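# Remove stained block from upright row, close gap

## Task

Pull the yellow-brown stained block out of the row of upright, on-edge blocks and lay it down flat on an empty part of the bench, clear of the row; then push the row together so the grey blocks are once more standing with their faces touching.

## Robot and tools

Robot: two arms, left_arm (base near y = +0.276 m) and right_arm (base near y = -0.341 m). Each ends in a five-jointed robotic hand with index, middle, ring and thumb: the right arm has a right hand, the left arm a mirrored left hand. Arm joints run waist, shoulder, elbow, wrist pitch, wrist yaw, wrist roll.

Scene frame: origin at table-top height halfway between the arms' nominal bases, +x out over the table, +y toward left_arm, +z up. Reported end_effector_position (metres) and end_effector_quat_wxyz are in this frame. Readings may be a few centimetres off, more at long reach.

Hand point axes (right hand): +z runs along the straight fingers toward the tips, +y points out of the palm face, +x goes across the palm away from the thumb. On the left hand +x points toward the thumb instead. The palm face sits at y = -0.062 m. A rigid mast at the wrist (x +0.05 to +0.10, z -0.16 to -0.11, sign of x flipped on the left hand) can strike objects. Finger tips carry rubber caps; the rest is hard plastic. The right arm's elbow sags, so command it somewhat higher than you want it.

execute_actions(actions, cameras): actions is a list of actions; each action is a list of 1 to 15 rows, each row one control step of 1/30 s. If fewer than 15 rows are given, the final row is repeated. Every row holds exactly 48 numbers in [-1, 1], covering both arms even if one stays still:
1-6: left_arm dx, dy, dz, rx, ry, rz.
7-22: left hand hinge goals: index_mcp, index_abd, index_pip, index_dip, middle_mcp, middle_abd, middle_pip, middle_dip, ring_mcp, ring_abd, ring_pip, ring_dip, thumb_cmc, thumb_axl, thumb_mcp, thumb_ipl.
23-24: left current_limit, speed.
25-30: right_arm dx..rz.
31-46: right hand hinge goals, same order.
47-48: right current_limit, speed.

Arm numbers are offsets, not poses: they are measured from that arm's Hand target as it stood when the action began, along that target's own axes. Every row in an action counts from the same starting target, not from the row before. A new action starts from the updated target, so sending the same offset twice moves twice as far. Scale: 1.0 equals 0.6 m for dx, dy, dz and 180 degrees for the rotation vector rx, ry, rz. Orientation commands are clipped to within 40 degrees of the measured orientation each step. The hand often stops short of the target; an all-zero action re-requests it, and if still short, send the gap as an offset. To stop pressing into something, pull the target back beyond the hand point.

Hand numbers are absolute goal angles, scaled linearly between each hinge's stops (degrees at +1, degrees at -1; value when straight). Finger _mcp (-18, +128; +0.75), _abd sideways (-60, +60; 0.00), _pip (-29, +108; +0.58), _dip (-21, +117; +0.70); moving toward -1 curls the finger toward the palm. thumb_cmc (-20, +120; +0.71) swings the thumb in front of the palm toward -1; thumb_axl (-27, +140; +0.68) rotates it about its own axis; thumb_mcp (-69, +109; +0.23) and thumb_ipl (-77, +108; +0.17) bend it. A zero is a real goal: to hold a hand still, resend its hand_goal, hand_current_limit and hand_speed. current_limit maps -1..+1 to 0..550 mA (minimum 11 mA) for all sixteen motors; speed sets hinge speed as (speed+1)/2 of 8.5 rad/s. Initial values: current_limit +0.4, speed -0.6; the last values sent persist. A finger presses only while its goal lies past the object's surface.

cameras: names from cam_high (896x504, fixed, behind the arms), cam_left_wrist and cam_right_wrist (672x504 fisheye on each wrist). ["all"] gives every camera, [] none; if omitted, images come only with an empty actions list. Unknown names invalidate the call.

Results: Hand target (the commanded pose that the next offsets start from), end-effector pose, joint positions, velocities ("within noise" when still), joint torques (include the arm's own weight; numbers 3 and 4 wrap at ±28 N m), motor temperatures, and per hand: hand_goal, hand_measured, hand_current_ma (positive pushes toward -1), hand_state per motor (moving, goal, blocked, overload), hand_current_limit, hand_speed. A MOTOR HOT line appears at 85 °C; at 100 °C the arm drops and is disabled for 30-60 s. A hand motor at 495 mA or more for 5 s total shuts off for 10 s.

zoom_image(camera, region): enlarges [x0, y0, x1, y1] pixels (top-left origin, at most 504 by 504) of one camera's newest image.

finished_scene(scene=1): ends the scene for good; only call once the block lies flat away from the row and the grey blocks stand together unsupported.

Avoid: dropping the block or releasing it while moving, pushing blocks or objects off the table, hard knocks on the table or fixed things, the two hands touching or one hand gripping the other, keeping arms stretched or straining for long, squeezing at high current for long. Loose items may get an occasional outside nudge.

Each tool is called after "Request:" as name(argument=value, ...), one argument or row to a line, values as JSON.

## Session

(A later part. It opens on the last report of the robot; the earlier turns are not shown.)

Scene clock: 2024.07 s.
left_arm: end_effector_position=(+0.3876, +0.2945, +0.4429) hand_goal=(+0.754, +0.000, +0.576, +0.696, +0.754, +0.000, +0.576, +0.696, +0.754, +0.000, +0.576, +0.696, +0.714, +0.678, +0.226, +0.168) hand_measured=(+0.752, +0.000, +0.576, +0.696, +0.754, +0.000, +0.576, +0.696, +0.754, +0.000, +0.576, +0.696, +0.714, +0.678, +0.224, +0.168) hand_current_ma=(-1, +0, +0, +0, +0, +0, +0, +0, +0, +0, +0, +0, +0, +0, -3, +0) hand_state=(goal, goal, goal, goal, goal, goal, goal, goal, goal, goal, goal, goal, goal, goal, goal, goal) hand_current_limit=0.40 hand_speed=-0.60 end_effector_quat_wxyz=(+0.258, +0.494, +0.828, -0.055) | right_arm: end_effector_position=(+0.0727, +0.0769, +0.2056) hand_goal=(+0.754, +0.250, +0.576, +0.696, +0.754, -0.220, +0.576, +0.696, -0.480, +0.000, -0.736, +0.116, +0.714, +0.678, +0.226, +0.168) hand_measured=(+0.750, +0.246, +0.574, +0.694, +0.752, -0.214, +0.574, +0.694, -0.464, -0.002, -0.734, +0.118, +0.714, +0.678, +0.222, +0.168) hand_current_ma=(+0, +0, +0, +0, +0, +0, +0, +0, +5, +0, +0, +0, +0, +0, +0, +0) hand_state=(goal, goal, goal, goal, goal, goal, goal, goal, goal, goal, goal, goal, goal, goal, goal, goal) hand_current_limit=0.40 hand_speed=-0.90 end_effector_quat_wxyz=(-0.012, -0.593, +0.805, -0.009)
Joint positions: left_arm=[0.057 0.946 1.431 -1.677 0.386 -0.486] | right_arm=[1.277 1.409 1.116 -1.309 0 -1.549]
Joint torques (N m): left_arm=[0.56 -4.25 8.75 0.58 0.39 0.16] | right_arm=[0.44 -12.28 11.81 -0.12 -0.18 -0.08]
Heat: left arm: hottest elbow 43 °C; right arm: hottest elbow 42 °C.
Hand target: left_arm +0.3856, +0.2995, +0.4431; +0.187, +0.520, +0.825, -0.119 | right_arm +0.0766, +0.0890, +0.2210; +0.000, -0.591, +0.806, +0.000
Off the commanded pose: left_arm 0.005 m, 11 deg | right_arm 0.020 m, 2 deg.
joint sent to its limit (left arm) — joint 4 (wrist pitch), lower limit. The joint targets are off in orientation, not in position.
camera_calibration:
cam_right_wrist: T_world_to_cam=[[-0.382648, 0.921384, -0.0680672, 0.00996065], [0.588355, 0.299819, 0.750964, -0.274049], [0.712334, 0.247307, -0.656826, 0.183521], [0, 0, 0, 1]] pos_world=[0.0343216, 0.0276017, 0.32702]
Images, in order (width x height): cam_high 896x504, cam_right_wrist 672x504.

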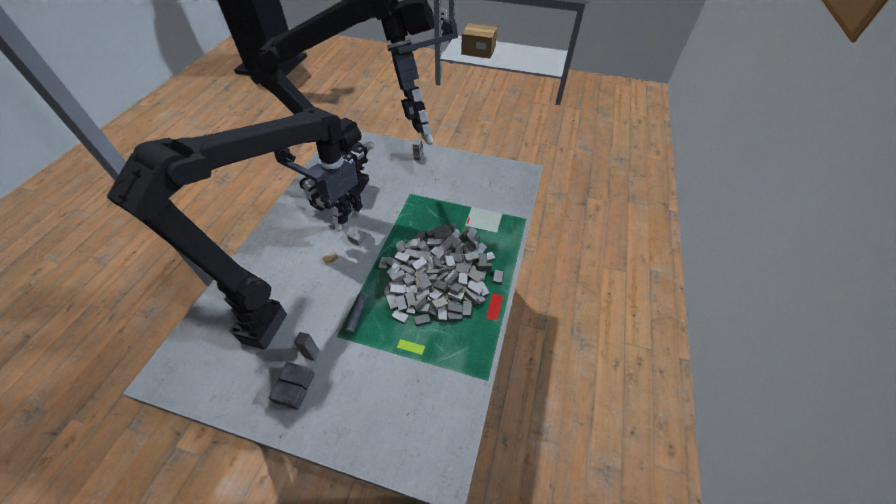

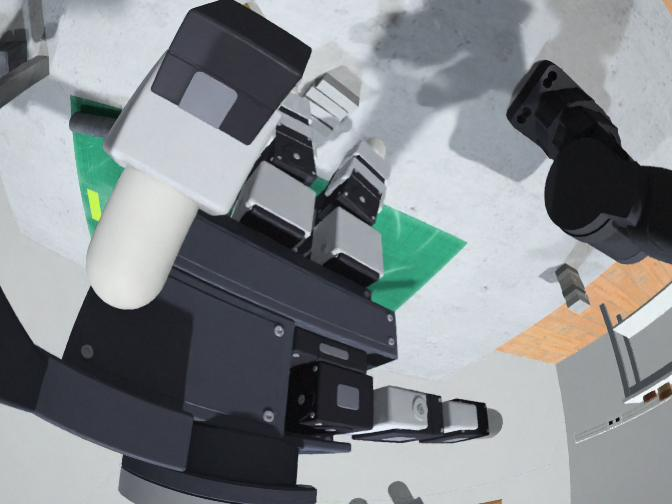

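Request:
execute_actions(
  actions=[
    [[0,0,0,0,0,0,0.754,0,0.576,0.696,0.754,0,0.576,0.696,0.754,0,0.576,0.696,0.714,0.678,0.226,0.168,0.4,-0.6,-0.0317,-0.037,0,0,0,0.1228,0.754,0.3,0.576,0.696,0.754,-0.3,0.576,0.696,-0.48,0,-0.737,0.116,0.714,0.678,0.226,0.168,0.4,-0.9]],
    [[0,0,0,0,0,0,0.754,0,0.576,0.696,0.754,0,0.576,0.696,0.754,0,0.576,0.696,0.714,0.678,0.226,0.168,0.4,-0.6,-0.0433,-0.0223,0,0,0,0.1228,0.754,0.3,0.576,0.696,0.754,-0.3,0.576,0.696,-0.48,0,-0.737,0.116,0.714,0.678,0.226,0.168,0.4,-0.9]],
    [[0,0,0,0,0,0,0.754,0,0.576,0.696,0.754,0,0.576,0.696,0.754,0,0.576,0.696,0.714,0.678,0.226,0.168,0.4,-0.6,-0.0485,-0.0045,0,0,0,0.1228,0.754,0.3,0.576,0.696,0.754,-0.3,0.576,0.696,-0.48,0,-0.737,0.116,0.714,0.678,0.226,0.168,0.4,-0.9]],
    [[0,0,0,0,0,0,0.754,0,0.576,0.696,0.754,0,0.576,0.696,0.754,0,0.576,0.696,0.714,0.678,0.226,0.168,0.4,-0.6,-0.0465,0.0141,0,0,0,0.1228,0.754,0.3,0.576,0.696,0.754,-0.3,0.576,0.696,-0.48,0,-0.737,0.116,0.714,0.678,0.226,0.168,0.4,-0.9]],
    [[0,0,0,0,0,0,0.754,0,0.576,0.696,0.754,0,0.576,0.696,0.754,0,0.576,0.696,0.714,0.678,0.226,0.168,0.4,-0.6,0,0,0.03,0,0,0,0.754,0.3,0.576,0.696,0.754,-0.3,0.576,0.696,-0.48,0,-0.737,0.116,0.714,0.678,0.226,0.168,0.4,-0.9]],
  ],
  cameras=["cam_right_wrist","cam_high"],
)

Request:
zoom_image(
  camera="cam_right_wrist",
  region=[285, 10, 425, 150],
)

Request:
zoom_image(
  camera="cam_high",
  region=[325, 200, 385, 260],
)

Scene clock: 2049.50 s.
left_arm: end_effector_position=(+0.3876, +0.2945, +0.4429) hand_goal=(+0.754, +0.000, +0.576, +0.696, +0.754, +0.000, +0.576, +0.696, +0.754, +0.000, +0.576, +0.696, +0.714, +0.678, +0.226, +0.168) hand_measured=(+0.752, +0.000, +0.576, +0.696, +0.754, +0.000, +0.576, +0.696, +0.754, +0.000, +0.576, +0.696, +0.714, +0.678, +0.224, +0.168) hand_current_ma=(-1, +0, +0, +0, +0, +0, +0, +0, +0, +0, +0, +0, +0, +0, -3, +0) hand_state=(goal, goal, goal, goal, goal, goal, goal, goal, goal, goal, goal, goal, goal, goal, goal, goal) hand_current_limit=0.40 hand_speed=-0.60 end_effector_quat_wxyz=(+0.258, +0.494, +0.828, -0.055) | right_arm: end_effector_position=(+0.1863, +0.1232, +0.2052) hand_goal=(+0.754, +0.300, +0.576, +0.696, +0.754, -0.300, +0.576, +0.696, -0.480, +0.000, -0.736, +0.116, +0.714, +0.678, +0.226, +0.168) hand_measured=(+0.750, +0.294, +0.574, +0.694, +0.752, -0.294, +0.574, +0.694, -0.464, -0.002, -0.734, +0.118, +0.714, +0.678, +0.222, +0.168) hand_current_ma=(+0, +0, +0, +0, +0, +1, +0, +0, +5, +0, +0, +0, +0, +0, +0, +0) hand_state=(goal, goal, goal, goal, goal, goal, goal, goal, goal, goal, goal, goal, goal, goal, goal, goal) hand_current_limit=0.40 hand_speed=-0.90 end_effector_quat_wxyz=(-0.002, +0.139, +0.990, -0.002)
Joint positions: left_arm=[0.057 0.946 1.431 -1.677 0.386 -0.486] | right_arm=[1.303 1.433 1.139 -1.281 -0.003 0.025]
Joint torques (N m): left_arm=[0.56 -3.9 8.7 0.42 0.39 0.13] | right_arm=[1.61 -10.46 10.1 0.79 0.2 0.04]
Heat: left arm: hottest elbow 43 °C; right arm: hottest elbow 45 °C.
Hand target: left_arm +0.3856, +0.2995, +0.4431; +0.187, +0.520, +0.825, -0.119 | right_arm +0.1841, +0.1348, +0.2028; +0.000, +0.138, +0.990, +0.000
Off the commanded pose: left_arm 0.005 m, 11 deg | right_arm 0.012 m, 0 deg.
joint sent to its limit (left arm) — joint 4 (wrist pitch), lower limit. The joint targets are off in orientation, not in position.
camera_calibration:
cam_right_wrist: T_world_to_cam=[[0.914016, 0.402616, -0.0497579, -0.170665], [0.293907, -0.572644, 0.765309, -0.195005], [0.279632, -0.714128, -0.641737, 0.286814], [0, 0, 0, 1]] pos_world=[0.133101, 0.161866, 0.324806]
Images, in order (width x height): cam_high 896x504, cam_right_wrist 672x504.

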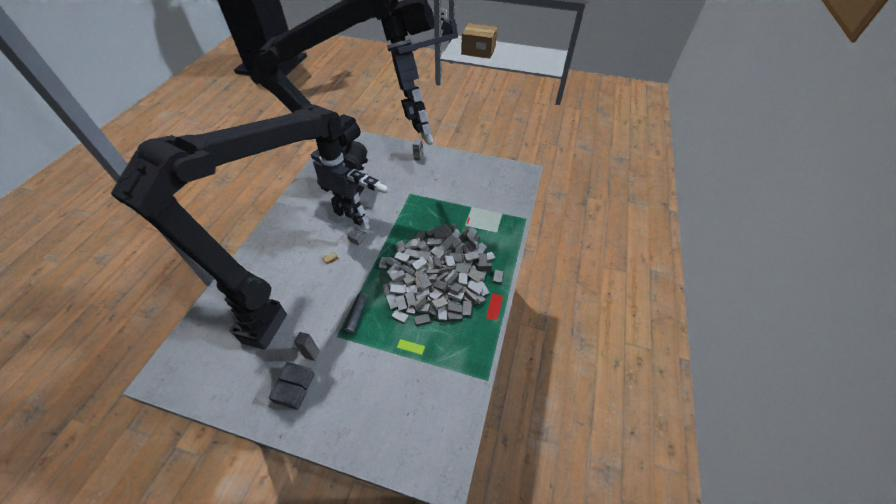

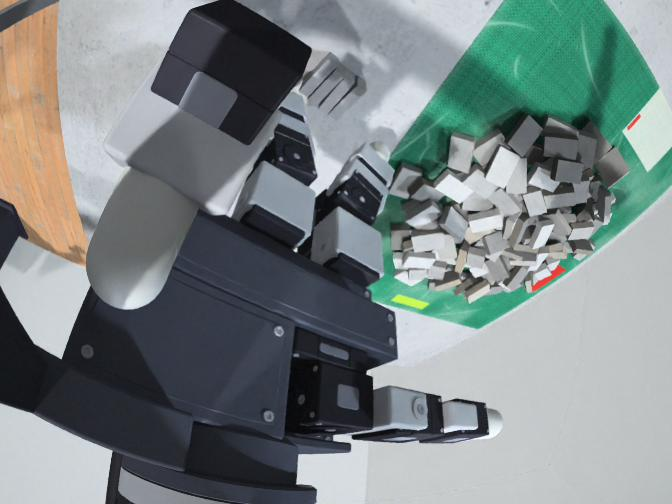

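Scaled by 3.600 from the camera's 672x504 image, which has a finer 960x720 frame.

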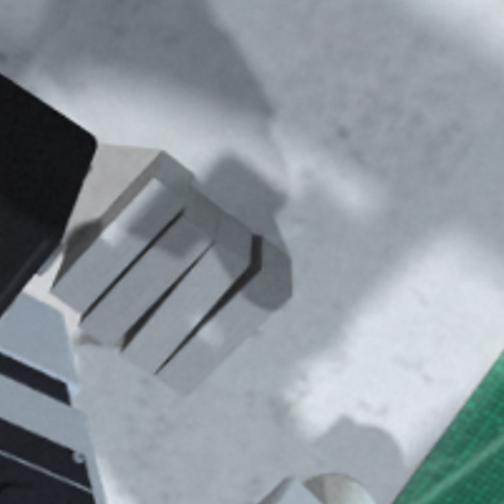

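Scaled by 8.400 from the camera's 896x504 image, which has a finer 1280x720 frame.

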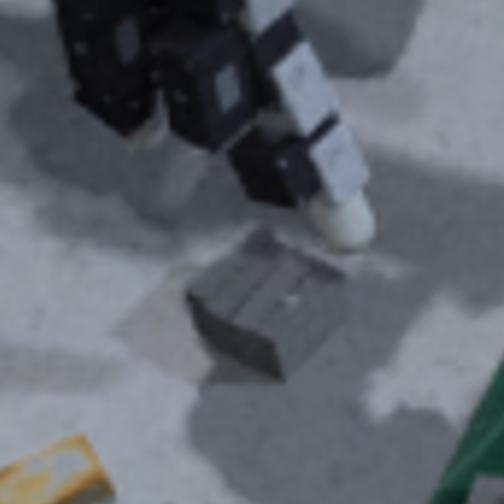

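Request:
zoom_image(
  camera="cam_right_wrist",
  region=[290, 40, 375, 130],
)

Scaled by 5.600 from the camera's 672x504 image, which has a finer 960x720 frame.

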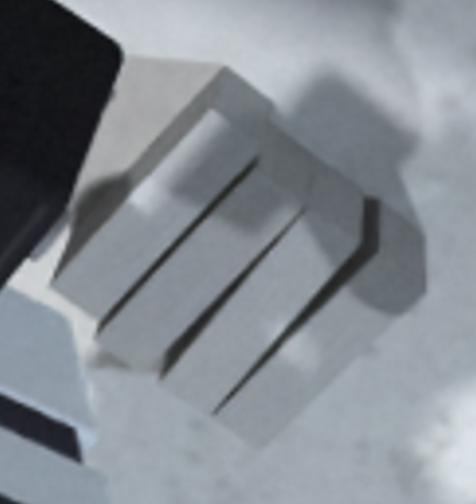

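Request:
execute_actions(
  actions=[
    [[0,0,0,0,0,0,0.754,0,0.576,0.696,0.754,0,0.576,0.696,0.754,0,0.576,0.696,0.714,0.678,0.226,0.168,0.4,-0.6,-0.0005,-0.0297,0.0583,0,0,0,0.754,0.3,0.576,0.696,0.754,-0.3,0.576,0.696,-0.48,0,-0.737,0.116,0.714,0.678,0.226,0.168,0.4,-0.9]],
  ],
  cameras=["cam_right_wrist","cam_high"],
)

Request:
zoom_image(
  camera="cam_right_wrist",
  region=[280, 40, 420, 170],
)

Request:
zoom_image(
  camera="cam_high",
  region=[325, 200, 385, 260],
)

Scene clock: 2066.90 s.
left_arm: end_effector_position=(+0.3876, +0.2945, +0.4429) hand_goal=(+0.754, +0.000, +0.576, +0.696, +0.754, +0.000, +0.576, +0.696, +0.754, +0.000, +0.576, +0.696, +0.714, +0.678, +0.226, +0.168) hand_measured=(+0.752, +0.000, +0.576, +0.696, +0.754, +0.000, +0.576, +0.696, +0.754, +0.000, +0.576, +0.696, +0.714, +0.678, +0.224, +0.168) hand_current_ma=(-1, +0, +0, +0, +0, +0, +0, +0, +0, +0, +0, +0, +0, +0, -3, +0) hand_state=(goal, goal, goal, goal, goal, goal, goal, goal, goal, goal, goal, goal, goal, goal, goal, goal) hand_current_limit=0.40 hand_speed=-0.60 end_effector_quat_wxyz=(+0.258, +0.494, +0.828, -0.055) | right_arm: end_effector_position=(+0.1845, +0.1165, +0.1764) hand_goal=(+0.754, +0.300, +0.576, +0.696, +0.754, -0.300, +0.576, +0.696, -0.480, +0.000, -0.736, +0.116, +0.714, +0.678, +0.226, +0.168) hand_measured=(+0.752, +0.294, +0.574, +0.694, +0.752, -0.294, +0.574, +0.694, -0.464, -0.002, -0.734, +0.118, +0.714, +0.678, +0.222, +0.168) hand_current_ma=(+0, +0, +0, +0, +0, +1, +0, +0, +5, +0, +0, +0, +0, +0, +0, +0) hand_state=(goal, goal, goal, goal, goal, goal, goal, goal, goal, goal, goal, goal, goal, goal, goal, goal) hand_current_limit=0.40 hand_speed=-0.90 end_effector_quat_wxyz=(-0.001, +0.140, +0.990, +0.005)
Joint positions: left_arm=[0.057 0.946 1.431 -1.677 0.386 -0.486] | right_arm=[1.303 1.433 1.056 -1.184 -0.003 0.026]
Joint torques (N m): left_arm=[0.21 -4.66 8.72 0.46 0.42 0.14] | right_arm=[1.73 -11.22 7.61 0.84 0.2 0.02]
Heat: left arm: hottest elbow 43 °C; right arm: hottest elbow 46 °C.
Hand target: left_arm +0.3856, +0.2995, +0.4431; +0.187, +0.520, +0.825, -0.119 | right_arm +0.1795, +0.1176, +0.1678; +0.000, +0.138, +0.990, +0.000
Off the commanded pose: left_arm 0.005 m, 11 deg | right_arm 0.010 m, 1 deg.
joint sent to its limit (left arm) — joint 4 (wrist pitch), lower limit. The joint targets are off in orientation, not in position.
camera_calibration:
cam_right_wrist: T_world_to_cam=[[0.914531, 0.40246, -0.0407249, -0.169451], [0.290603, -0.583627, 0.758241, -0.173164], [0.281393, -0.70527, -0.650702, 0.264351], [0, 0, 0, 1]] pos_world=[0.130903, 0.153573, 0.296413]
Images, in order (width x height): cam_high 896x504, cam_right_wrist 672x504.

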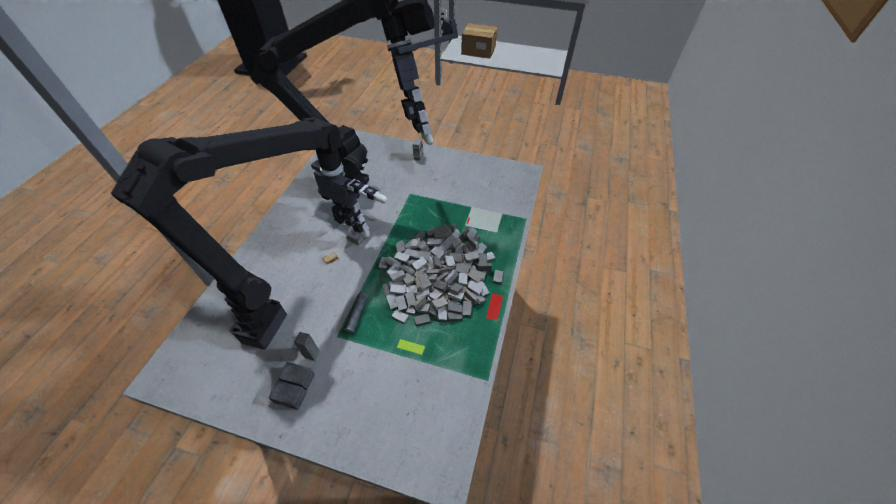

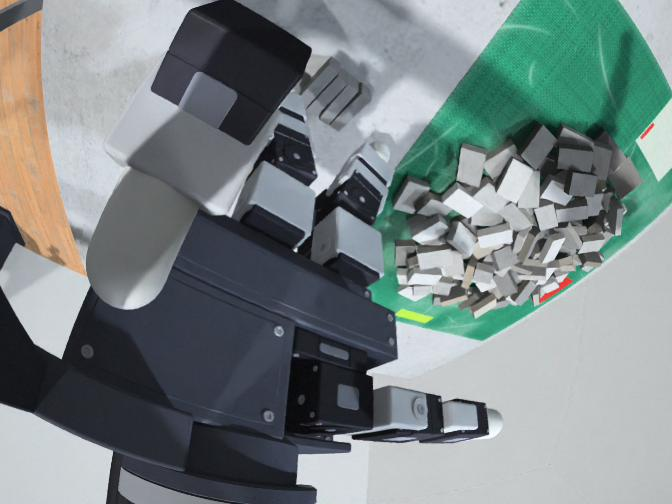

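Scaled by 3.600 from the camera's 672x504 image, which has a finer 960x720 frame.

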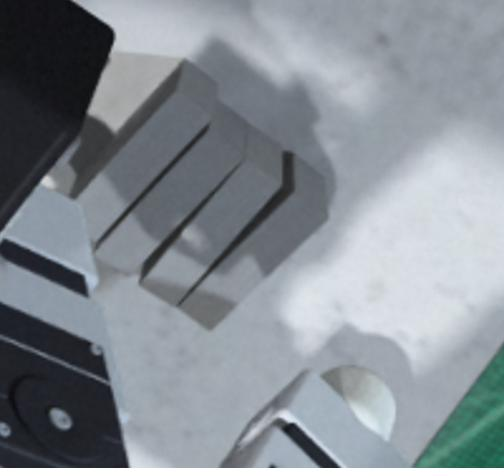

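Scaled by 8.400 from the camera's 896x504 image, which has a finer 1280x720 frame.

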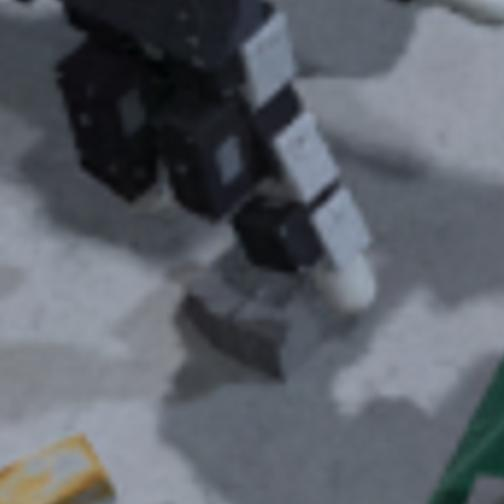

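Request:
execute_actions(
  actions=[
    [[0,0,0,0,0,0,0.754,0,0.576,0.696,0.754,0,0.576,0.696,0.754,0,0.576,0.696,0.714,0.678,0.226,0.168,0.4,-0.6,0.0005,0.002,0.045,0,0,0,0.754,0.3,0.576,0.696,0.754,-0.3,0.576,0.696,-0.48,0,-0.737,0.116,0.714,0.678,0.226,0.168,0.4,-0.9]],
    [[0,0,0,0,0,0,0.754,0,0.576,0.696,0.754,0,0.576,0.696,0.754,0,0.576,0.696,0.714,0.678,0.226,0.168,0.4,-0.6,0,0,0.02,0,0,0,0.754,0.3,0.576,0.696,0.754,-0.3,0.576,0.696,-0.48,0,-0.737,0.116,0.714,0.678,0.226,0.168,0.4,-0.9]],
  ],
  cameras=["cam_right_wrist","cam_high"],
)

Request:
zoom_image(
  camera="cam_right_wrist",
  region=[280, 60, 420, 190],
)

Request:
zoom_image(
  camera="cam_high",
  region=[325, 200, 385, 260],
)

Scene clock: 2077.87 s.
left_arm: end_effector_position=(+0.3876, +0.2945, +0.4429) hand_goal=(+0.754, +0.000, +0.576, +0.696, +0.754, +0.000, +0.576, +0.696, +0.754, +0.000, +0.576, +0.696, +0.714, +0.678, +0.226, +0.168) hand_measured=(+0.752, +0.000, +0.576, +0.696, +0.754, +0.000, +0.576, +0.696, +0.754, +0.000, +0.576, +0.696, +0.714, +0.678, +0.224, +0.168) hand_current_ma=(-1, +0, +0, +0, +0, +0, +0, +0, +0, +0, +0, +0, +0, +0, -3, +0) hand_state=(goal, goal, goal, goal, goal, goal, goal, goal, goal, goal, goal, goal, goal, goal, goal, goal) hand_current_limit=0.40 hand_speed=-0.60 end_effector_quat_wxyz=(+0.258, +0.494, +0.828, -0.055) | right_arm: end_effector_position=(+0.1851, +0.1196, +0.1444) hand_goal=(+0.754, +0.300, +0.576, +0.696, +0.754, -0.300, +0.576, +0.696, -0.480, +0.000, -0.736, +0.116, +0.714, +0.678, +0.226, +0.168) hand_measured=(+0.752, +0.294, +0.574, +0.694, +0.752, -0.294, +0.574, +0.694, -0.464, -0.002, -0.734, +0.118, +0.714, +0.678, +0.222, +0.168) hand_current_ma=(+0, +0, +0, +0, +0, +1, +0, +0, +5, +0, +0, +0, +0, +0, +0, +0) hand_state=(goal, goal, goal, goal, goal, goal, goal, goal, goal, goal, goal, goal, goal, goal, goal, goal) hand_current_limit=0.40 hand_speed=-0.90 end_effector_quat_wxyz=(+0.000, +0.140, +0.990, +0.013)
Joint positions: left_arm=[0.057 0.946 1.431 -1.677 0.386 -0.486] | right_arm=[1.304 1.47 0.999 -1.075 -0.003 0.027]
Joint torques (N m): left_arm=[0.67 -4.48 8.76 0.51 0.43 0.17] | right_arm=[1.73 -10.34 7.04 0.85 0.19 0.03]
Heat: left arm: hottest elbow 43 °C; right arm: hottest elbow 44 °C.
Hand target: left_arm +0.3856, +0.2995, +0.4431; +0.187, +0.520, +0.825, -0.119 | right_arm +0.1795, +0.1188, +0.1289; +0.000, +0.138, +0.990, +0.000
Off the commanded pose: left_arm 0.005 m, 11 deg | right_arm 0.016 m, 1 deg.
joint sent to its limit (left arm) — joint 4 (wrist pitch), lower limit. The joint targets are off in orientation, not in position.
camera_calibration:
cam_right_wrist: T_world_to_cam=[[0.914662, 0.403029, -0.0309954, -0.174042], [0.287458, -0.594631, 0.750854, -0.144328], [0.284186, -0.695688, -0.65974, 0.245165], [0, 0, 0, 1]] pos_world=[0.131005, 0.15488, 0.26472]
Images, in order (width x height): cam_high 896x504, cam_right_wrist 672x504.

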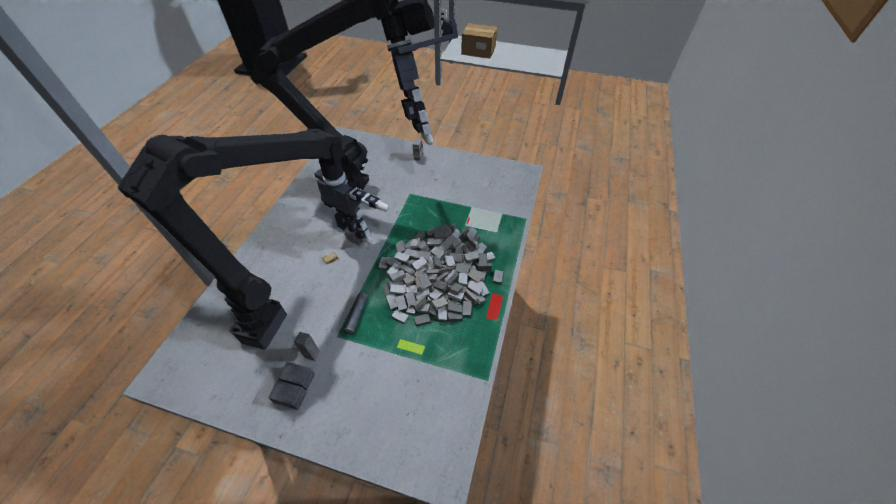

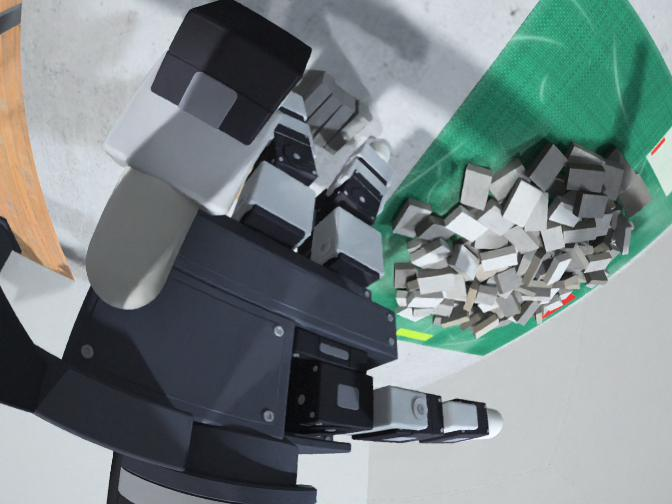

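Scaled by 3.600 from the camera's 672x504 image, which has a finer 960x720 frame.

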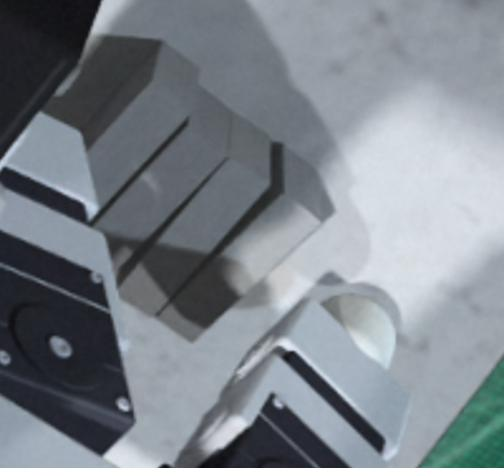

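Scaled by 8.400 from the camera's 896x504 image, which has a finer 1280x720 frame.

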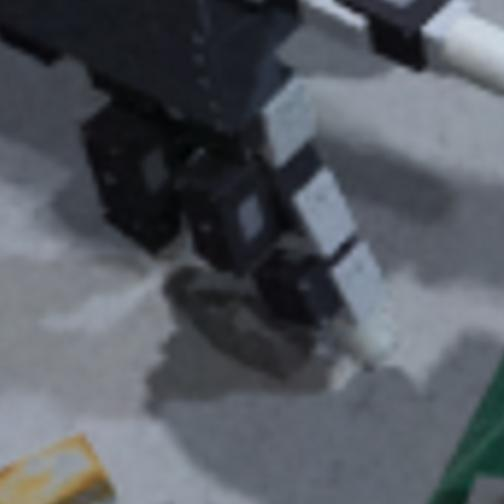

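Request:
execute_actions(
  actions=[
    [[0,0,0,0,0,0,0.754,0,0.576,0.696,0.754,0,0.576,0.696,0.754,0,0.576,0.696,0.714,0.678,0.226,0.168,0.4,-0.6,0,0,0,0,0,0,0.754,0.14,0.576,0.696,0.754,-0.14,0.576,0.696,-0.48,0,-0.737,0.116,0.714,0.678,0.226,0.168,0.0,-0.93]],
    [[0,0,0,0,0,0,0.754,0,0.576,0.696,0.754,0,0.576,0.696,0.754,0,0.576,0.696,0.714,0.678,0.226,0.168,0.4,-0.6,0,0,0,0,0,0,0.754,0.0,0.576,0.696,0.754,0.0,0.576,0.696,-0.48,0,-0.737,0.116,0.714,0.678,0.226,0.168,0.0,-0.95]],
  ],
  cameras=["cam_right_wrist","cam_high"],
)

Request:
zoom_image(
  camera="cam_right_wrist",
  region=[280, 60, 420, 190],
)

Scene clock: 2084.33 s.
left_arm: end_effector_position=(+0.3876, +0.2945, +0.4429) hand_goal=(+0.754, +0.000, +0.576, +0.696, +0.754, +0.000, +0.576, +0.696, +0.754, +0.000, +0.576, +0.696, +0.714, +0.678, +0.226, +0.168) hand_measured=(+0.752, +0.000, +0.576, +0.696, +0.754, +0.000, +0.576, +0.696, +0.754, +0.000, +0.576, +0.696, +0.714, +0.678, +0.224, +0.168) hand_current_ma=(-1, +0, +0, +0, +0, +0, +0, +0, +0, +0, +0, +0, +0, +0, -3, +0) hand_state=(goal, goal, goal, goal, goal, goal, goal, goal, goal, goal, goal, goal, goal, goal, goal, goal) hand_current_limit=0.40 hand_speed=-0.60 end_effector_quat_wxyz=(+0.258, +0.494, +0.828, -0.055) | right_arm: end_effector_position=(+0.1853, +0.1196, +0.1445) hand_goal=(+0.754, +0.000, +0.576, +0.696, +0.754, +0.000, +0.576, +0.696, -0.480, +0.000, -0.736, +0.116, +0.714, +0.678, +0.226, +0.168) hand_measured=(+0.752, +0.096, +0.574, +0.694, +0.754, -0.102, +0.574, +0.694, -0.464, -0.002, -0.734, +0.118, +0.714, +0.678, +0.222, +0.168) hand_current_ma=(+0, +65, +0, +0, +0, -75, +0, +0, +5, +0, +0, +0, +0, +0, +0, +0) hand_state=(goal, moving, goal, goal, goal, moving, goal, goal, goal, goal, goal, goal, goal, goal, goal, goal) hand_current_limit=0.00 hand_speed=-0.95 end_effector_quat_wxyz=(+0.001, +0.140, +0.990, +0.013)
Joint positions: left_arm=[0.057 0.946 1.431 -1.677 0.386 -0.486] | right_arm=[1.304 1.47 0.999 -1.075 -0.002 0.027]
Joint torques (N m): left_arm=[0.5 -4.07 8.69 0.46 0.42 0.17] | right_arm=[1.61 -10.34 7.12 0.87 0.14 0.03]
Heat: left arm: hottest elbow 43 °C; right arm: hottest elbow 44 °C.
Hand target: left_arm +0.3856, +0.2995, +0.4431; +0.187, +0.520, +0.825, -0.119 | right_arm +0.1795, +0.1188, +0.1289; +0.000, +0.138, +0.990, +0.000
Off the commanded pose: left_arm 0.005 m, 11 deg | right_arm 0.017 m, 1 deg.
joint sent to its limit (left arm) — joint 4 (wrist pitch), lower limit. The joint targets are off in orientation, not in position.
camera_calibration:
cam_right_wrist: T_world_to_cam=[[0.914855, 0.402663, -0.0300496, -0.174353], [0.286358, -0.594538, 0.751348, -0.144358], [0.284674, -0.695979, -0.659222, 0.24498], [0, 0, 0, 1]] pos_world=[0.131106, 0.15488, 0.26472]
Images, in order (width x height): cam_high 896x504, cam_right_wrist 672x504.

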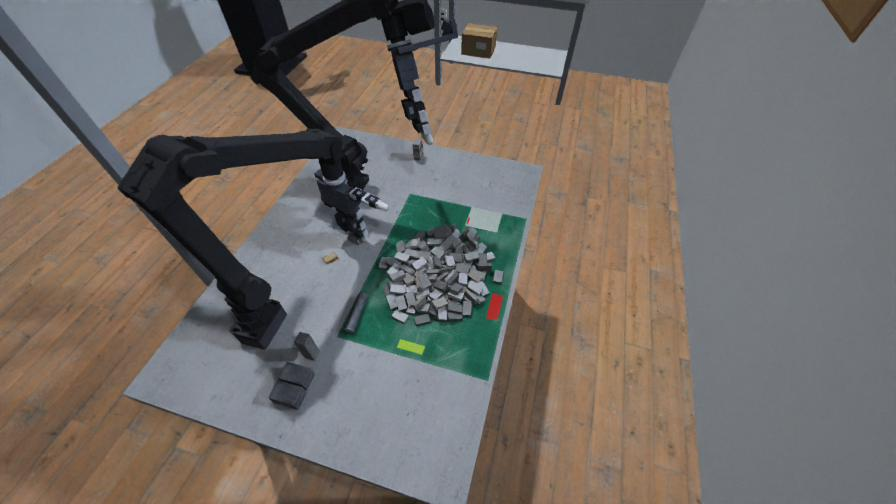

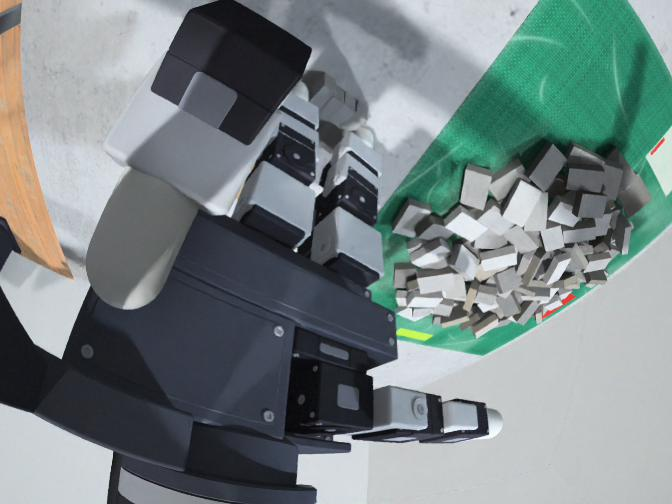

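Scaled by 3.600 from the camera's 672x504 image, which has a finer 960x720 frame.

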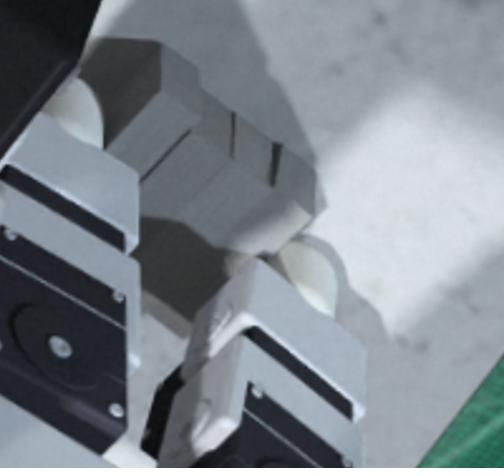

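Request:
execute_actions(
  actions=[
    [[0,0,0,0,0,0,0.754,0,0.576,0.696,0.754,0,0.576,0.696,0.754,0,0.576,0.696,0.714,0.678,0.226,0.168,0.4,-0.6,0,0,0,0,0,0,0.754,0.0,0.576,0.696,0.754,0.0,0.576,0.696,-0.48,0,-0.737,0.116,0.714,0.678,0.226,0.168,0.0,-0.95]],
  ],
  cameras=["cam_right_wrist","cam_high"],
)

Request:
zoom_image(
  camera="cam_right_wrist",
  region=[280, 60, 400, 170],
)

Request:
zoom_image(
  camera="cam_high",
  region=[335, 210, 385, 260],
)

Scene clock: 2090.13 s.
left_arm: end_effector_position=(+0.3876, +0.2945, +0.4429) hand_goal=(+0.754, +0.000, +0.576, +0.696, +0.754, +0.000, +0.576, +0.696, +0.754, +0.000, +0.576, +0.696, +0.714, +0.678, +0.226, +0.168) hand_measured=(+0.752, +0.000, +0.576, +0.696, +0.754, +0.000, +0.576, +0.696, +0.754, +0.000, +0.576, +0.696, +0.714, +0.678, +0.224, +0.168) hand_current_ma=(-1, +0, +0, +0, +0, +0, +0, +0, +0, +0, +0, +0, +0, +0, -3, +0) hand_state=(goal, goal, goal, goal, goal, goal, goal, goal, goal, goal, goal, goal, goal, goal, goal, goal) hand_current_limit=0.40 hand_speed=-0.60 end_effector_quat_wxyz=(+0.258, +0.494, +0.828, -0.055) | right_arm: end_effector_position=(+0.1853, +0.1196, +0.1445) hand_goal=(+0.754, +0.000, +0.576, +0.696, +0.754, +0.000, +0.576, +0.696, -0.480, +0.000, -0.736, +0.116, +0.714, +0.678, +0.226, +0.168) hand_measured=(+0.752, +0.094, +0.574, +0.694, +0.754, -0.100, +0.574, +0.694, -0.464, -0.002, -0.734, +0.118, +0.714, +0.678, +0.222, +0.168) hand_current_ma=(+0, +102, +0, +0, +0, -116, +0, +0, +5, +0, +0, +0, +0, +0, +0, +0) hand_state=(goal, blocked, goal, goal, goal, blocked, goal, goal, goal, goal, goal, goal, goal, goal, goal, goal) hand_current_limit=0.00 hand_speed=-0.95 end_effector_quat_wxyz=(+0.001, +0.140, +0.990, +0.013)
Joint positions: left_arm=[0.057 0.946 1.431 -1.677 0.386 -0.486] | right_arm=[1.304 1.47 0.999 -1.075 -0.002 0.027]
Joint torques (N m): left_arm=[0.44 -4.37 8.62 0.55 0.42 0.12] | right_arm=[1.61 -10.29 7.08 0.85 0.15 0.02]
Heat: left arm: hottest elbow 43 °C; right arm: hottest elbow 43 °C.
Hand target: left_arm +0.3856, +0.2995, +0.4431; +0.187, +0.520, +0.825, -0.119 | right_arm +0.1795, +0.1188, +0.1289; +0.000, +0.138, +0.990, +0.000
Off the commanded pose: left_arm 0.005 m, 11 deg | right_arm 0.017 m, 1 deg.
joint sent to its limit (left arm) — joint 4 (wrist pitch), lower limit. The joint targets are off in orientation, not in position.
camera_calibration:
cam_right_wrist: T_world_to_cam=[[0.914855, 0.402663, -0.0300496, -0.174353], [0.286358, -0.594538, 0.751348, -0.144358], [0.284674, -0.695979, -0.659222, 0.24498], [0, 0, 0, 1]] pos_world=[0.131106, 0.15488, 0.26472]
Images, in order (width x height): cam_high 896x504, cam_right_wrist 672x504.

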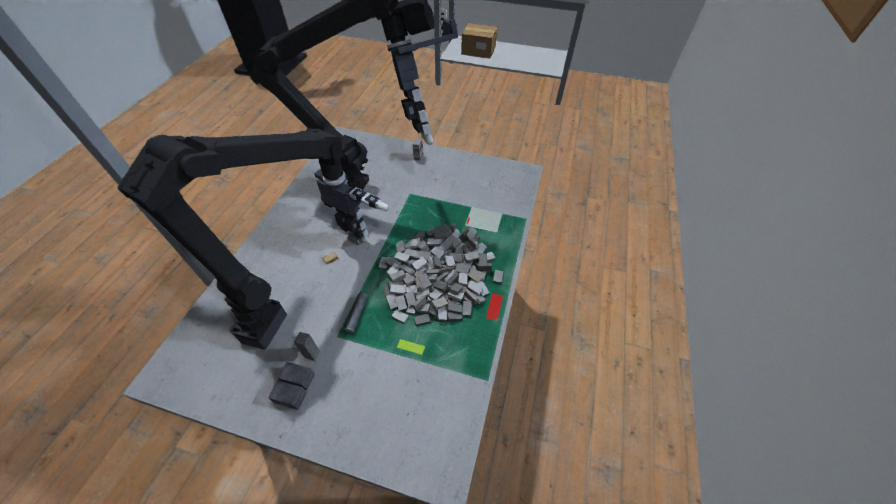

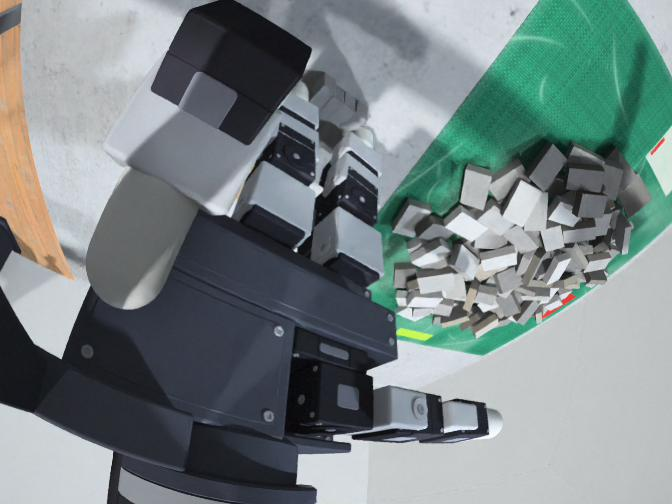

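Scaled by 4.200 from the camera's 672x504 image, which has a finer 960x720 frame.

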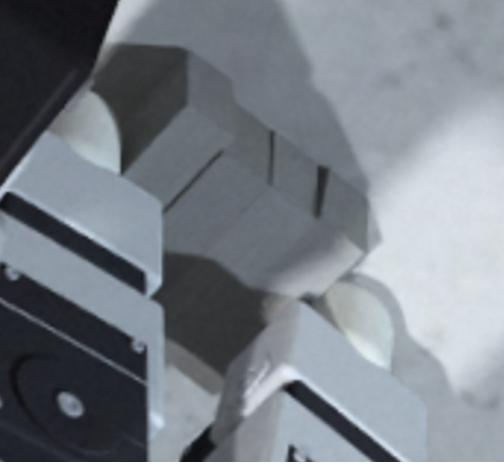

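Scaled by 10.080 from the camera's 896x504 image, which has a finer 1280x720 frame.

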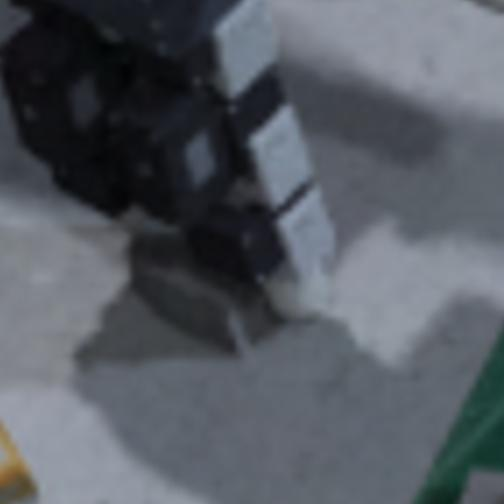

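Request:
execute_actions(
  actions=[
    [[0,0,0,0,0,0,0.754,0,0.576,0.696,0.754,0,0.576,0.696,0.754,0,0.576,0.696,0.714,0.678,0.226,0.168,0.4,-0.6,0,0,0,0,0,0,0.754,0.094,0.576,0.696,0.754,-0.1,0.576,0.696,-0.48,0,-0.737,0.116,0.714,0.678,0.226,0.168,0.0,-0.96]],
    [[0,0,0,0,0,0,0.754,0,0.576,0.696,0.754,0,0.576,0.696,0.754,0,0.576,0.696,0.714,0.678,0.226,0.168,0.4,-0.6,0,0,0,0,0,0,0.754,0.3,0.576,0.696,0.754,-0.3,0.576,0.696,-0.48,0,-0.737,0.116,0.714,0.678,0.226,0.168,0.2,-0.93]],
    [[0,0,0,0,0,0,0.754,0,0.576,0.696,0.754,0,0.576,0.696,0.754,0,0.576,0.696,0.714,0.678,0.226,0.168,0.4,-0.6,0.0065,0.027,-0.05,0,0,0,0.754,0.3,0.576,0.696,0.754,-0.3,0.576,0.696,-0.48,0,-0.737,0.116,0.714,0.678,0.226,0.168,0.4,-0.9]],
    [[0,0,0,0,0,0,0.754,0,0.576,0.696,0.754,0,0.576,0.696,0.754,0,0.576,0.696,0.714,0.678,0.226,0.168,0.4,-0.6,0,0,-0.09,0,0,0,0.754,0.3,0.576,0.696,0.754,-0.3,0.576,0.696,-0.48,0,-0.737,0.116,0.714,0.678,0.226,0.168,0.4,-0.9]],
  ],
  cameras=["cam_right_wrist","cam_high"],
)

Request:
zoom_image(
  camera="cam_right_wrist",
  region=[290, 20, 390, 130],
)

Request:
zoom_image(
  camera="cam_high",
  region=[335, 210, 385, 260],
)

Scene clock: 2101.93 s.
left_arm: end_effector_position=(+0.3876, +0.2945, +0.4429) hand_goal=(+0.754, +0.000, +0.576, +0.696, +0.754, +0.000, +0.576, +0.696, +0.754, +0.000, +0.576, +0.696, +0.714, +0.678, +0.226, +0.168) hand_measured=(+0.752, +0.000, +0.576, +0.696, +0.754, +0.000, +0.576, +0.696, +0.754, +0.000, +0.576, +0.696, +0.714, +0.678, +0.224, +0.168) hand_current_ma=(-1, +0, +0, +0, +0, +0, +0, +0, +0, +0, +0, +0, +0, +0, -3, +0) hand_state=(goal, goal, goal, goal, goal, goal, goal, goal, goal, goal, goal, goal, goal, goal, goal, goal) hand_current_limit=0.40 hand_speed=-0.60 end_effector_quat_wxyz=(+0.258, +0.494, +0.828, -0.055) | right_arm: end_effector_position=(+0.1819, +0.1214, +0.1937) hand_goal=(+0.754, +0.300, +0.576, +0.696, +0.754, -0.300, +0.576, +0.696, -0.480, +0.000, -0.736, +0.116, +0.714, +0.678, +0.226, +0.168) hand_measured=(+0.752, +0.294, +0.574, +0.694, +0.752, -0.294, +0.574, +0.694, -0.464, -0.002, -0.734, +0.118, +0.714, +0.678, +0.222, +0.168) hand_current_ma=(+0, -1, +0, +0, +0, +1, +0, +0, +5, +0, +0, +0, +0, +0, +0, +0) hand_state=(goal, goal, goal, goal, goal, goal, goal, goal, goal, goal, goal, goal, goal, goal, goal, goal) hand_current_limit=0.40 hand_speed=-0.90 end_effector_quat_wxyz=(-0.003, +0.139, +0.990, -0.017)
Joint positions: left_arm=[0.057 0.946 1.431 -1.677 0.386 -0.486] | right_arm=[1.313 1.453 1.135 -1.288 -0.002 0.035]
Joint torques (N m): left_arm=[0.26 -4.25 8.65 0.42 0.42 0.16] | right_arm=[1.49 -13.16 11.86 -0.1 0.12 0.02]
Heat: left arm: hottest elbow 43 °C; right arm: hottest elbow 43 °C.
Hand target: left_arm +0.3856, +0.2995, +0.4431; +0.187, +0.520, +0.825, -0.119 | right_arm +0.1803, +0.1354, +0.2128; +0.000, +0.138, +0.990, +0.000
Off the commanded pose: left_arm 0.005 m, 11 deg | right_arm 0.024 m, 2 deg.
joint sent to its limit (left arm) — joint 4 (wrist pitch), lower limit. The joint targets are off in orientation, not in position.
camera_calibration:
cam_right_wrist: T_world_to_cam=[[0.913511, 0.401197, -0.0673656, -0.162818], [0.298709, -0.549082, 0.780565, -0.192636], [0.276171, -0.733177, -0.621434, 0.278379], [0, 0, 0, 1]] pos_world=[0.129398, 0.163651, 0.312391]
Images, in order (width x height): cam_high 896x504, cam_right_wrist 672x504.

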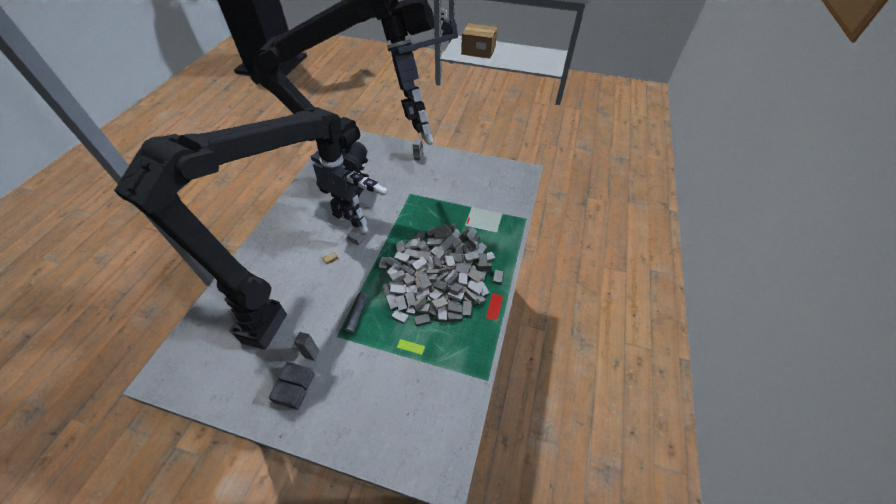

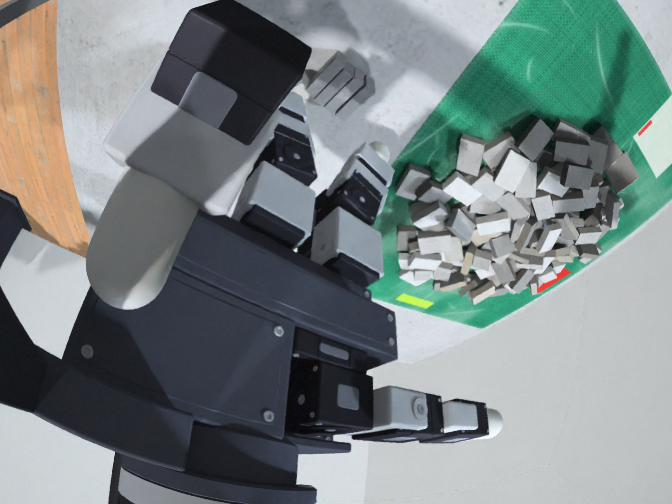

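Scaled by 4.582 from the camera's 672x504 image, which has a finer 960x720 frame.

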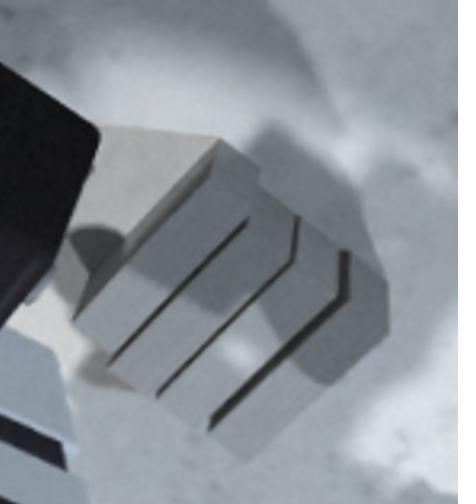

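Scaled by 10.080 from the camera's 896x504 image, which has a finer 1280x720 frame.

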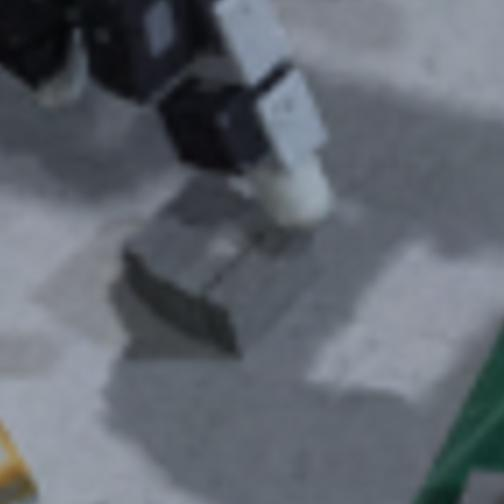

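Request:
execute_actions(
  actions=[
    [[0,0,0,0,0,0,0.754,0,0.576,0.696,0.754,0,0.576,0.696,0.754,0,0.576,0.696,0.714,0.678,0.226,0.168,0.4,-0.6,-0.0051,-0.0287,0.06,0,0,0,0.754,0.3,0.576,0.696,0.754,-0.3,0.576,0.696,-0.48,0,-0.737,0.116,0.714,0.678,0.226,0.168,0.4,-0.9]],
    [[0,0,0,0,0,0,0.754,0,0.576,0.696,0.754,0,0.576,0.696,0.754,0,0.576,0.696,0.714,0.678,0.226,0.168,0.4,-0.6,0,0,0.055,0,0,0,0.754,0.3,0.576,0.696,0.754,-0.3,0.576,0.696,-0.48,0,-0.737,0.116,0.714,0.678,0.226,0.168,0.4,-0.9]],
    [[0,0,0,0,0,0,0.754,0,0.576,0.696,0.754,0,0.576,0.696,0.754,0,0.576,0.696,0.714,0.678,0.226,0.168,0.4,-0.6,0,0,0.0305,0,0,0,0.754,0.3,0.576,0.696,0.754,-0.3,0.576,0.696,-0.48,0,-0.737,0.116,0.714,0.678,0.226,0.168,0.4,-0.9]],
  ],
  cameras=["cam_right_wrist"],
)

Request:
zoom_image(
  camera="cam_right_wrist",
  region=[280, 60, 420, 190],
)

Scene clock: 2117.23 s.
left_arm: end_effector_position=(+0.3876, +0.2945, +0.4429) hand_goal=(+0.754, +0.000, +0.576, +0.696, +0.754, +0.000, +0.576, +0.696, +0.754, +0.000, +0.576, +0.696, +0.714, +0.678, +0.226, +0.168) hand_measured=(+0.752, +0.000, +0.576, +0.696, +0.754, +0.000, +0.576, +0.696, +0.754, +0.000, +0.576, +0.696, +0.714, +0.678, +0.224, +0.168) hand_current_ma=(-1, +0, +0, +0, +0, +0, +0, +0, +0, +0, +0, +0, +0, +0, -3, +0) hand_state=(goal, goal, goal, goal, goal, goal, goal, goal, goal, goal, goal, goal, goal, goal, goal, goal) hand_current_limit=0.40 hand_speed=-0.60 end_effector_quat_wxyz=(+0.258, +0.494, +0.828, -0.055) | right_arm: end_effector_position=(+0.1813, +0.1192, +0.1400) hand_goal=(+0.754, +0.300, +0.576, +0.696, +0.754, -0.300, +0.576, +0.696, -0.480, +0.000, -0.736, +0.116, +0.714, +0.678, +0.226, +0.168) hand_measured=(+0.752, +0.294, +0.574, +0.694, +0.754, -0.294, +0.574, +0.694, -0.464, -0.002, -0.734, +0.118, +0.714, +0.678, +0.222, +0.168) hand_current_ma=(+0, +0, +0, +0, +0, +1, +0, +0, +5, +0, +0, +0, +0, +0, +0, +0) hand_state=(goal, goal, goal, goal, goal, goal, goal, goal, goal, goal, goal, goal, goal, goal, goal, goal) hand_current_limit=0.40 hand_speed=-0.90 end_effector_quat_wxyz=(+0.000, +0.139, +0.990, +0.011)
Joint positions: left_arm=[0.057 0.946 1.431 -1.677 0.386 -0.486] | right_arm=[1.313 1.473 0.991 -1.066 -0.002 0.035]
Joint torques (N m): left_arm=[0.26 -4.78 8.65 0.57 0.4 0.13] | right_arm=[0.97 -10.46 7.17 0.76 0.14 -0.03]
Heat: left arm: hottest elbow 43 °C; right arm: hottest elbow 45 °C.
Hand target: left_arm +0.3856, +0.2995, +0.4431; +0.187, +0.520, +0.825, -0.119 | right_arm +0.1784, +0.1182, +0.1257; +0.000, +0.138, +0.990, +0.000
Off the commanded pose: left_arm 0.005 m, 11 deg | right_arm 0.015 m, 1 deg.
joint sent to its limit (left arm) — joint 4 (wrist pitch), lower limit. The joint targets are off in orientation, not in position.
camera_calibration:
cam_right_wrist: T_world_to_cam=[[0.914196, 0.40402, -0.0318543, -0.170446], [0.287947, -0.592217, 0.752573, -0.140695], [0.285189, -0.697171, -0.657738, 0.242748], [0, 0, 0, 1]] pos_world=[0.127105, 0.154778, 0.260118]
Images, in order (width x height): cam_right_wrist 672x504.

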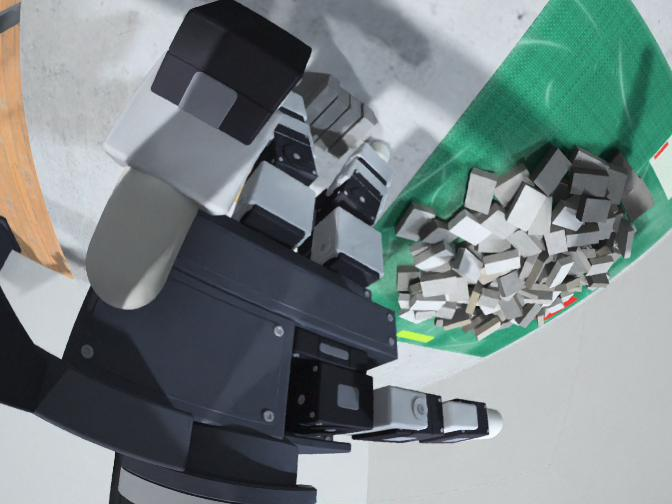

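Scaled by 3.600 from the camera's 672x504 image, which has a finer 960x720 frame.

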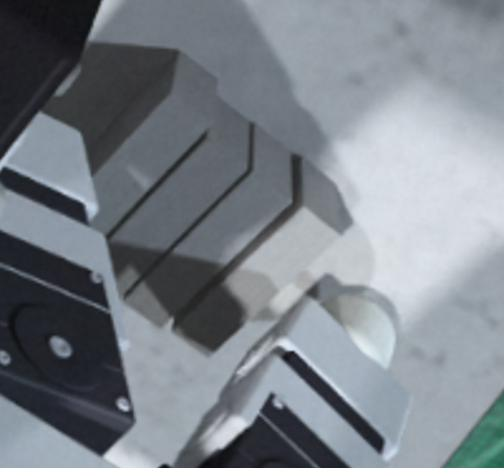

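Request:
execute_actions(
  actions=[
    [[0,0,0,0,0,0,0.754,0,0.576,0.696,0.754,0,0.576,0.696,0.754,0,0.576,0.696,0.714,0.678,0.226,0.168,0.4,-0.6,0,0,0.006,0,0,0,0.754,0.14,0.576,0.696,0.754,-0.14,0.576,0.696,-0.48,0,-0.737,0.116,0.714,0.678,0.226,0.168,0.0,-0.93]],
    [[0,0,0,0,0,0,0.754,0,0.576,0.696,0.754,0,0.576,0.696,0.754,0,0.576,0.696,0.714,0.678,0.226,0.168,0.4,-0.6,0,0,0,0,0,0,0.754,0.14,0.576,0.696,0.754,-0.14,0.576,0.696,-0.48,0,-0.737,0.116,0.714,0.678,0.226,0.168,0.0,-0.93]],
  ],
  cameras=["cam_right_wrist"],
)

Scene clock: 2121.97 s.
left_arm: end_effector_position=(+0.3876, +0.2945, +0.4429) hand_goal=(+0.754, +0.000, +0.576, +0.696, +0.754, +0.000, +0.576, +0.696, +0.754, +0.000, +0.576, +0.696, +0.714, +0.678, +0.226, +0.168) hand_measured=(+0.752, +0.000, +0.576, +0.696, +0.754, +0.000, +0.576, +0.696, +0.754, +0.000, +0.576, +0.696, +0.714, +0.678, +0.224, +0.168) hand_current_ma=(-1, +0, +0, +0, +0, +0, +0, +0, +0, +0, +0, +0, +0, +0, -3, +0) hand_state=(goal, goal, goal, goal, goal, goal, goal, goal, goal, goal, goal, goal, goal, goal, goal, goal) hand_current_limit=0.40 hand_speed=-0.60 end_effector_quat_wxyz=(+0.258, +0.494, +0.828, -0.055) | right_arm: end_effector_position=(+0.1821, +0.1214, +0.1403) hand_goal=(+0.754, +0.140, +0.576, +0.696, +0.754, -0.140, +0.576, +0.696, -0.480, +0.000, -0.736, +0.116, +0.714, +0.678, +0.226, +0.168) hand_measured=(+0.752, +0.152, +0.574, +0.694, +0.752, -0.142, +0.574, +0.694, -0.464, -0.002, -0.734, +0.118, +0.714, +0.678, +0.222, +0.168) hand_current_ma=(+0, +2, +0, +0, +0, +0, +0, +0, +5, +0, +0, +0, +0, +0, +0, +0) hand_state=(goal, goal, goal, goal, goal, goal, goal, goal, goal, goal, goal, goal, goal, goal, goal, goal) hand_current_limit=0.00 hand_speed=-0.93 end_effector_quat_wxyz=(+0.001, +0.139, +0.990, +0.015)
Joint positions: left_arm=[0.057 0.946 1.431 -1.677 0.386 -0.486] | right_arm=[1.313 1.474 0.991 -1.056 0 0.035]
Joint torques (N m): left_arm=[0.15 -4.37 8.69 0.46 0.41 0.15] | right_arm=[0.91 -10.23 6.72 0.87 0.07 -0.03]
Heat: left arm: hottest elbow 43 °C; right arm: hottest elbow 44 °C.
Hand target: left_arm +0.3856, +0.2995, +0.4431; +0.187, +0.520, +0.825, -0.119 | right_arm +0.1784, +0.1181, +0.1220; +0.000, +0.138, +0.990, +0.000
Off the commanded pose: left_arm 0.005 m, 11 deg | right_arm 0.019 m, 2 deg.
joint sent to its limit (left arm) — joint 4 (wrist pitch), lower limit. The joint targets are off in orientation, not in position.
camera_calibration:
cam_right_wrist: T_world_to_cam=[[0.914335, 0.404155, -0.0254892, -0.172982], [0.285233, -0.598058, 0.748978, -0.138283], [0.287459, -0.692087, -0.662104, 0.243859], [0, 0, 0, 1]] pos_world=[0.127507, 0.155982, 0.260622]
Images, in order (width x height): cam_right_wrist 672x504.

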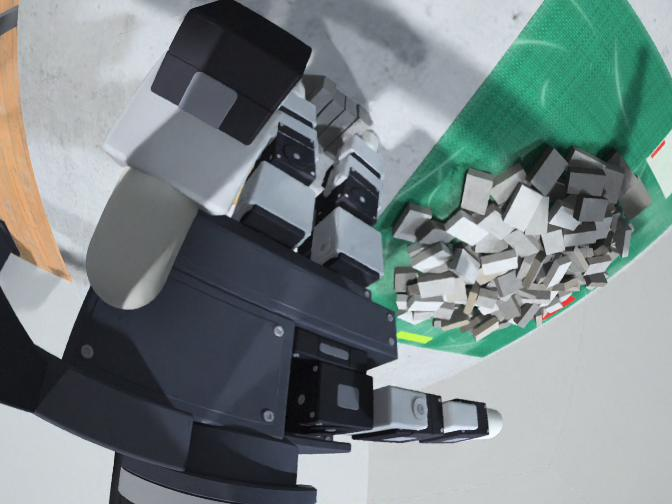

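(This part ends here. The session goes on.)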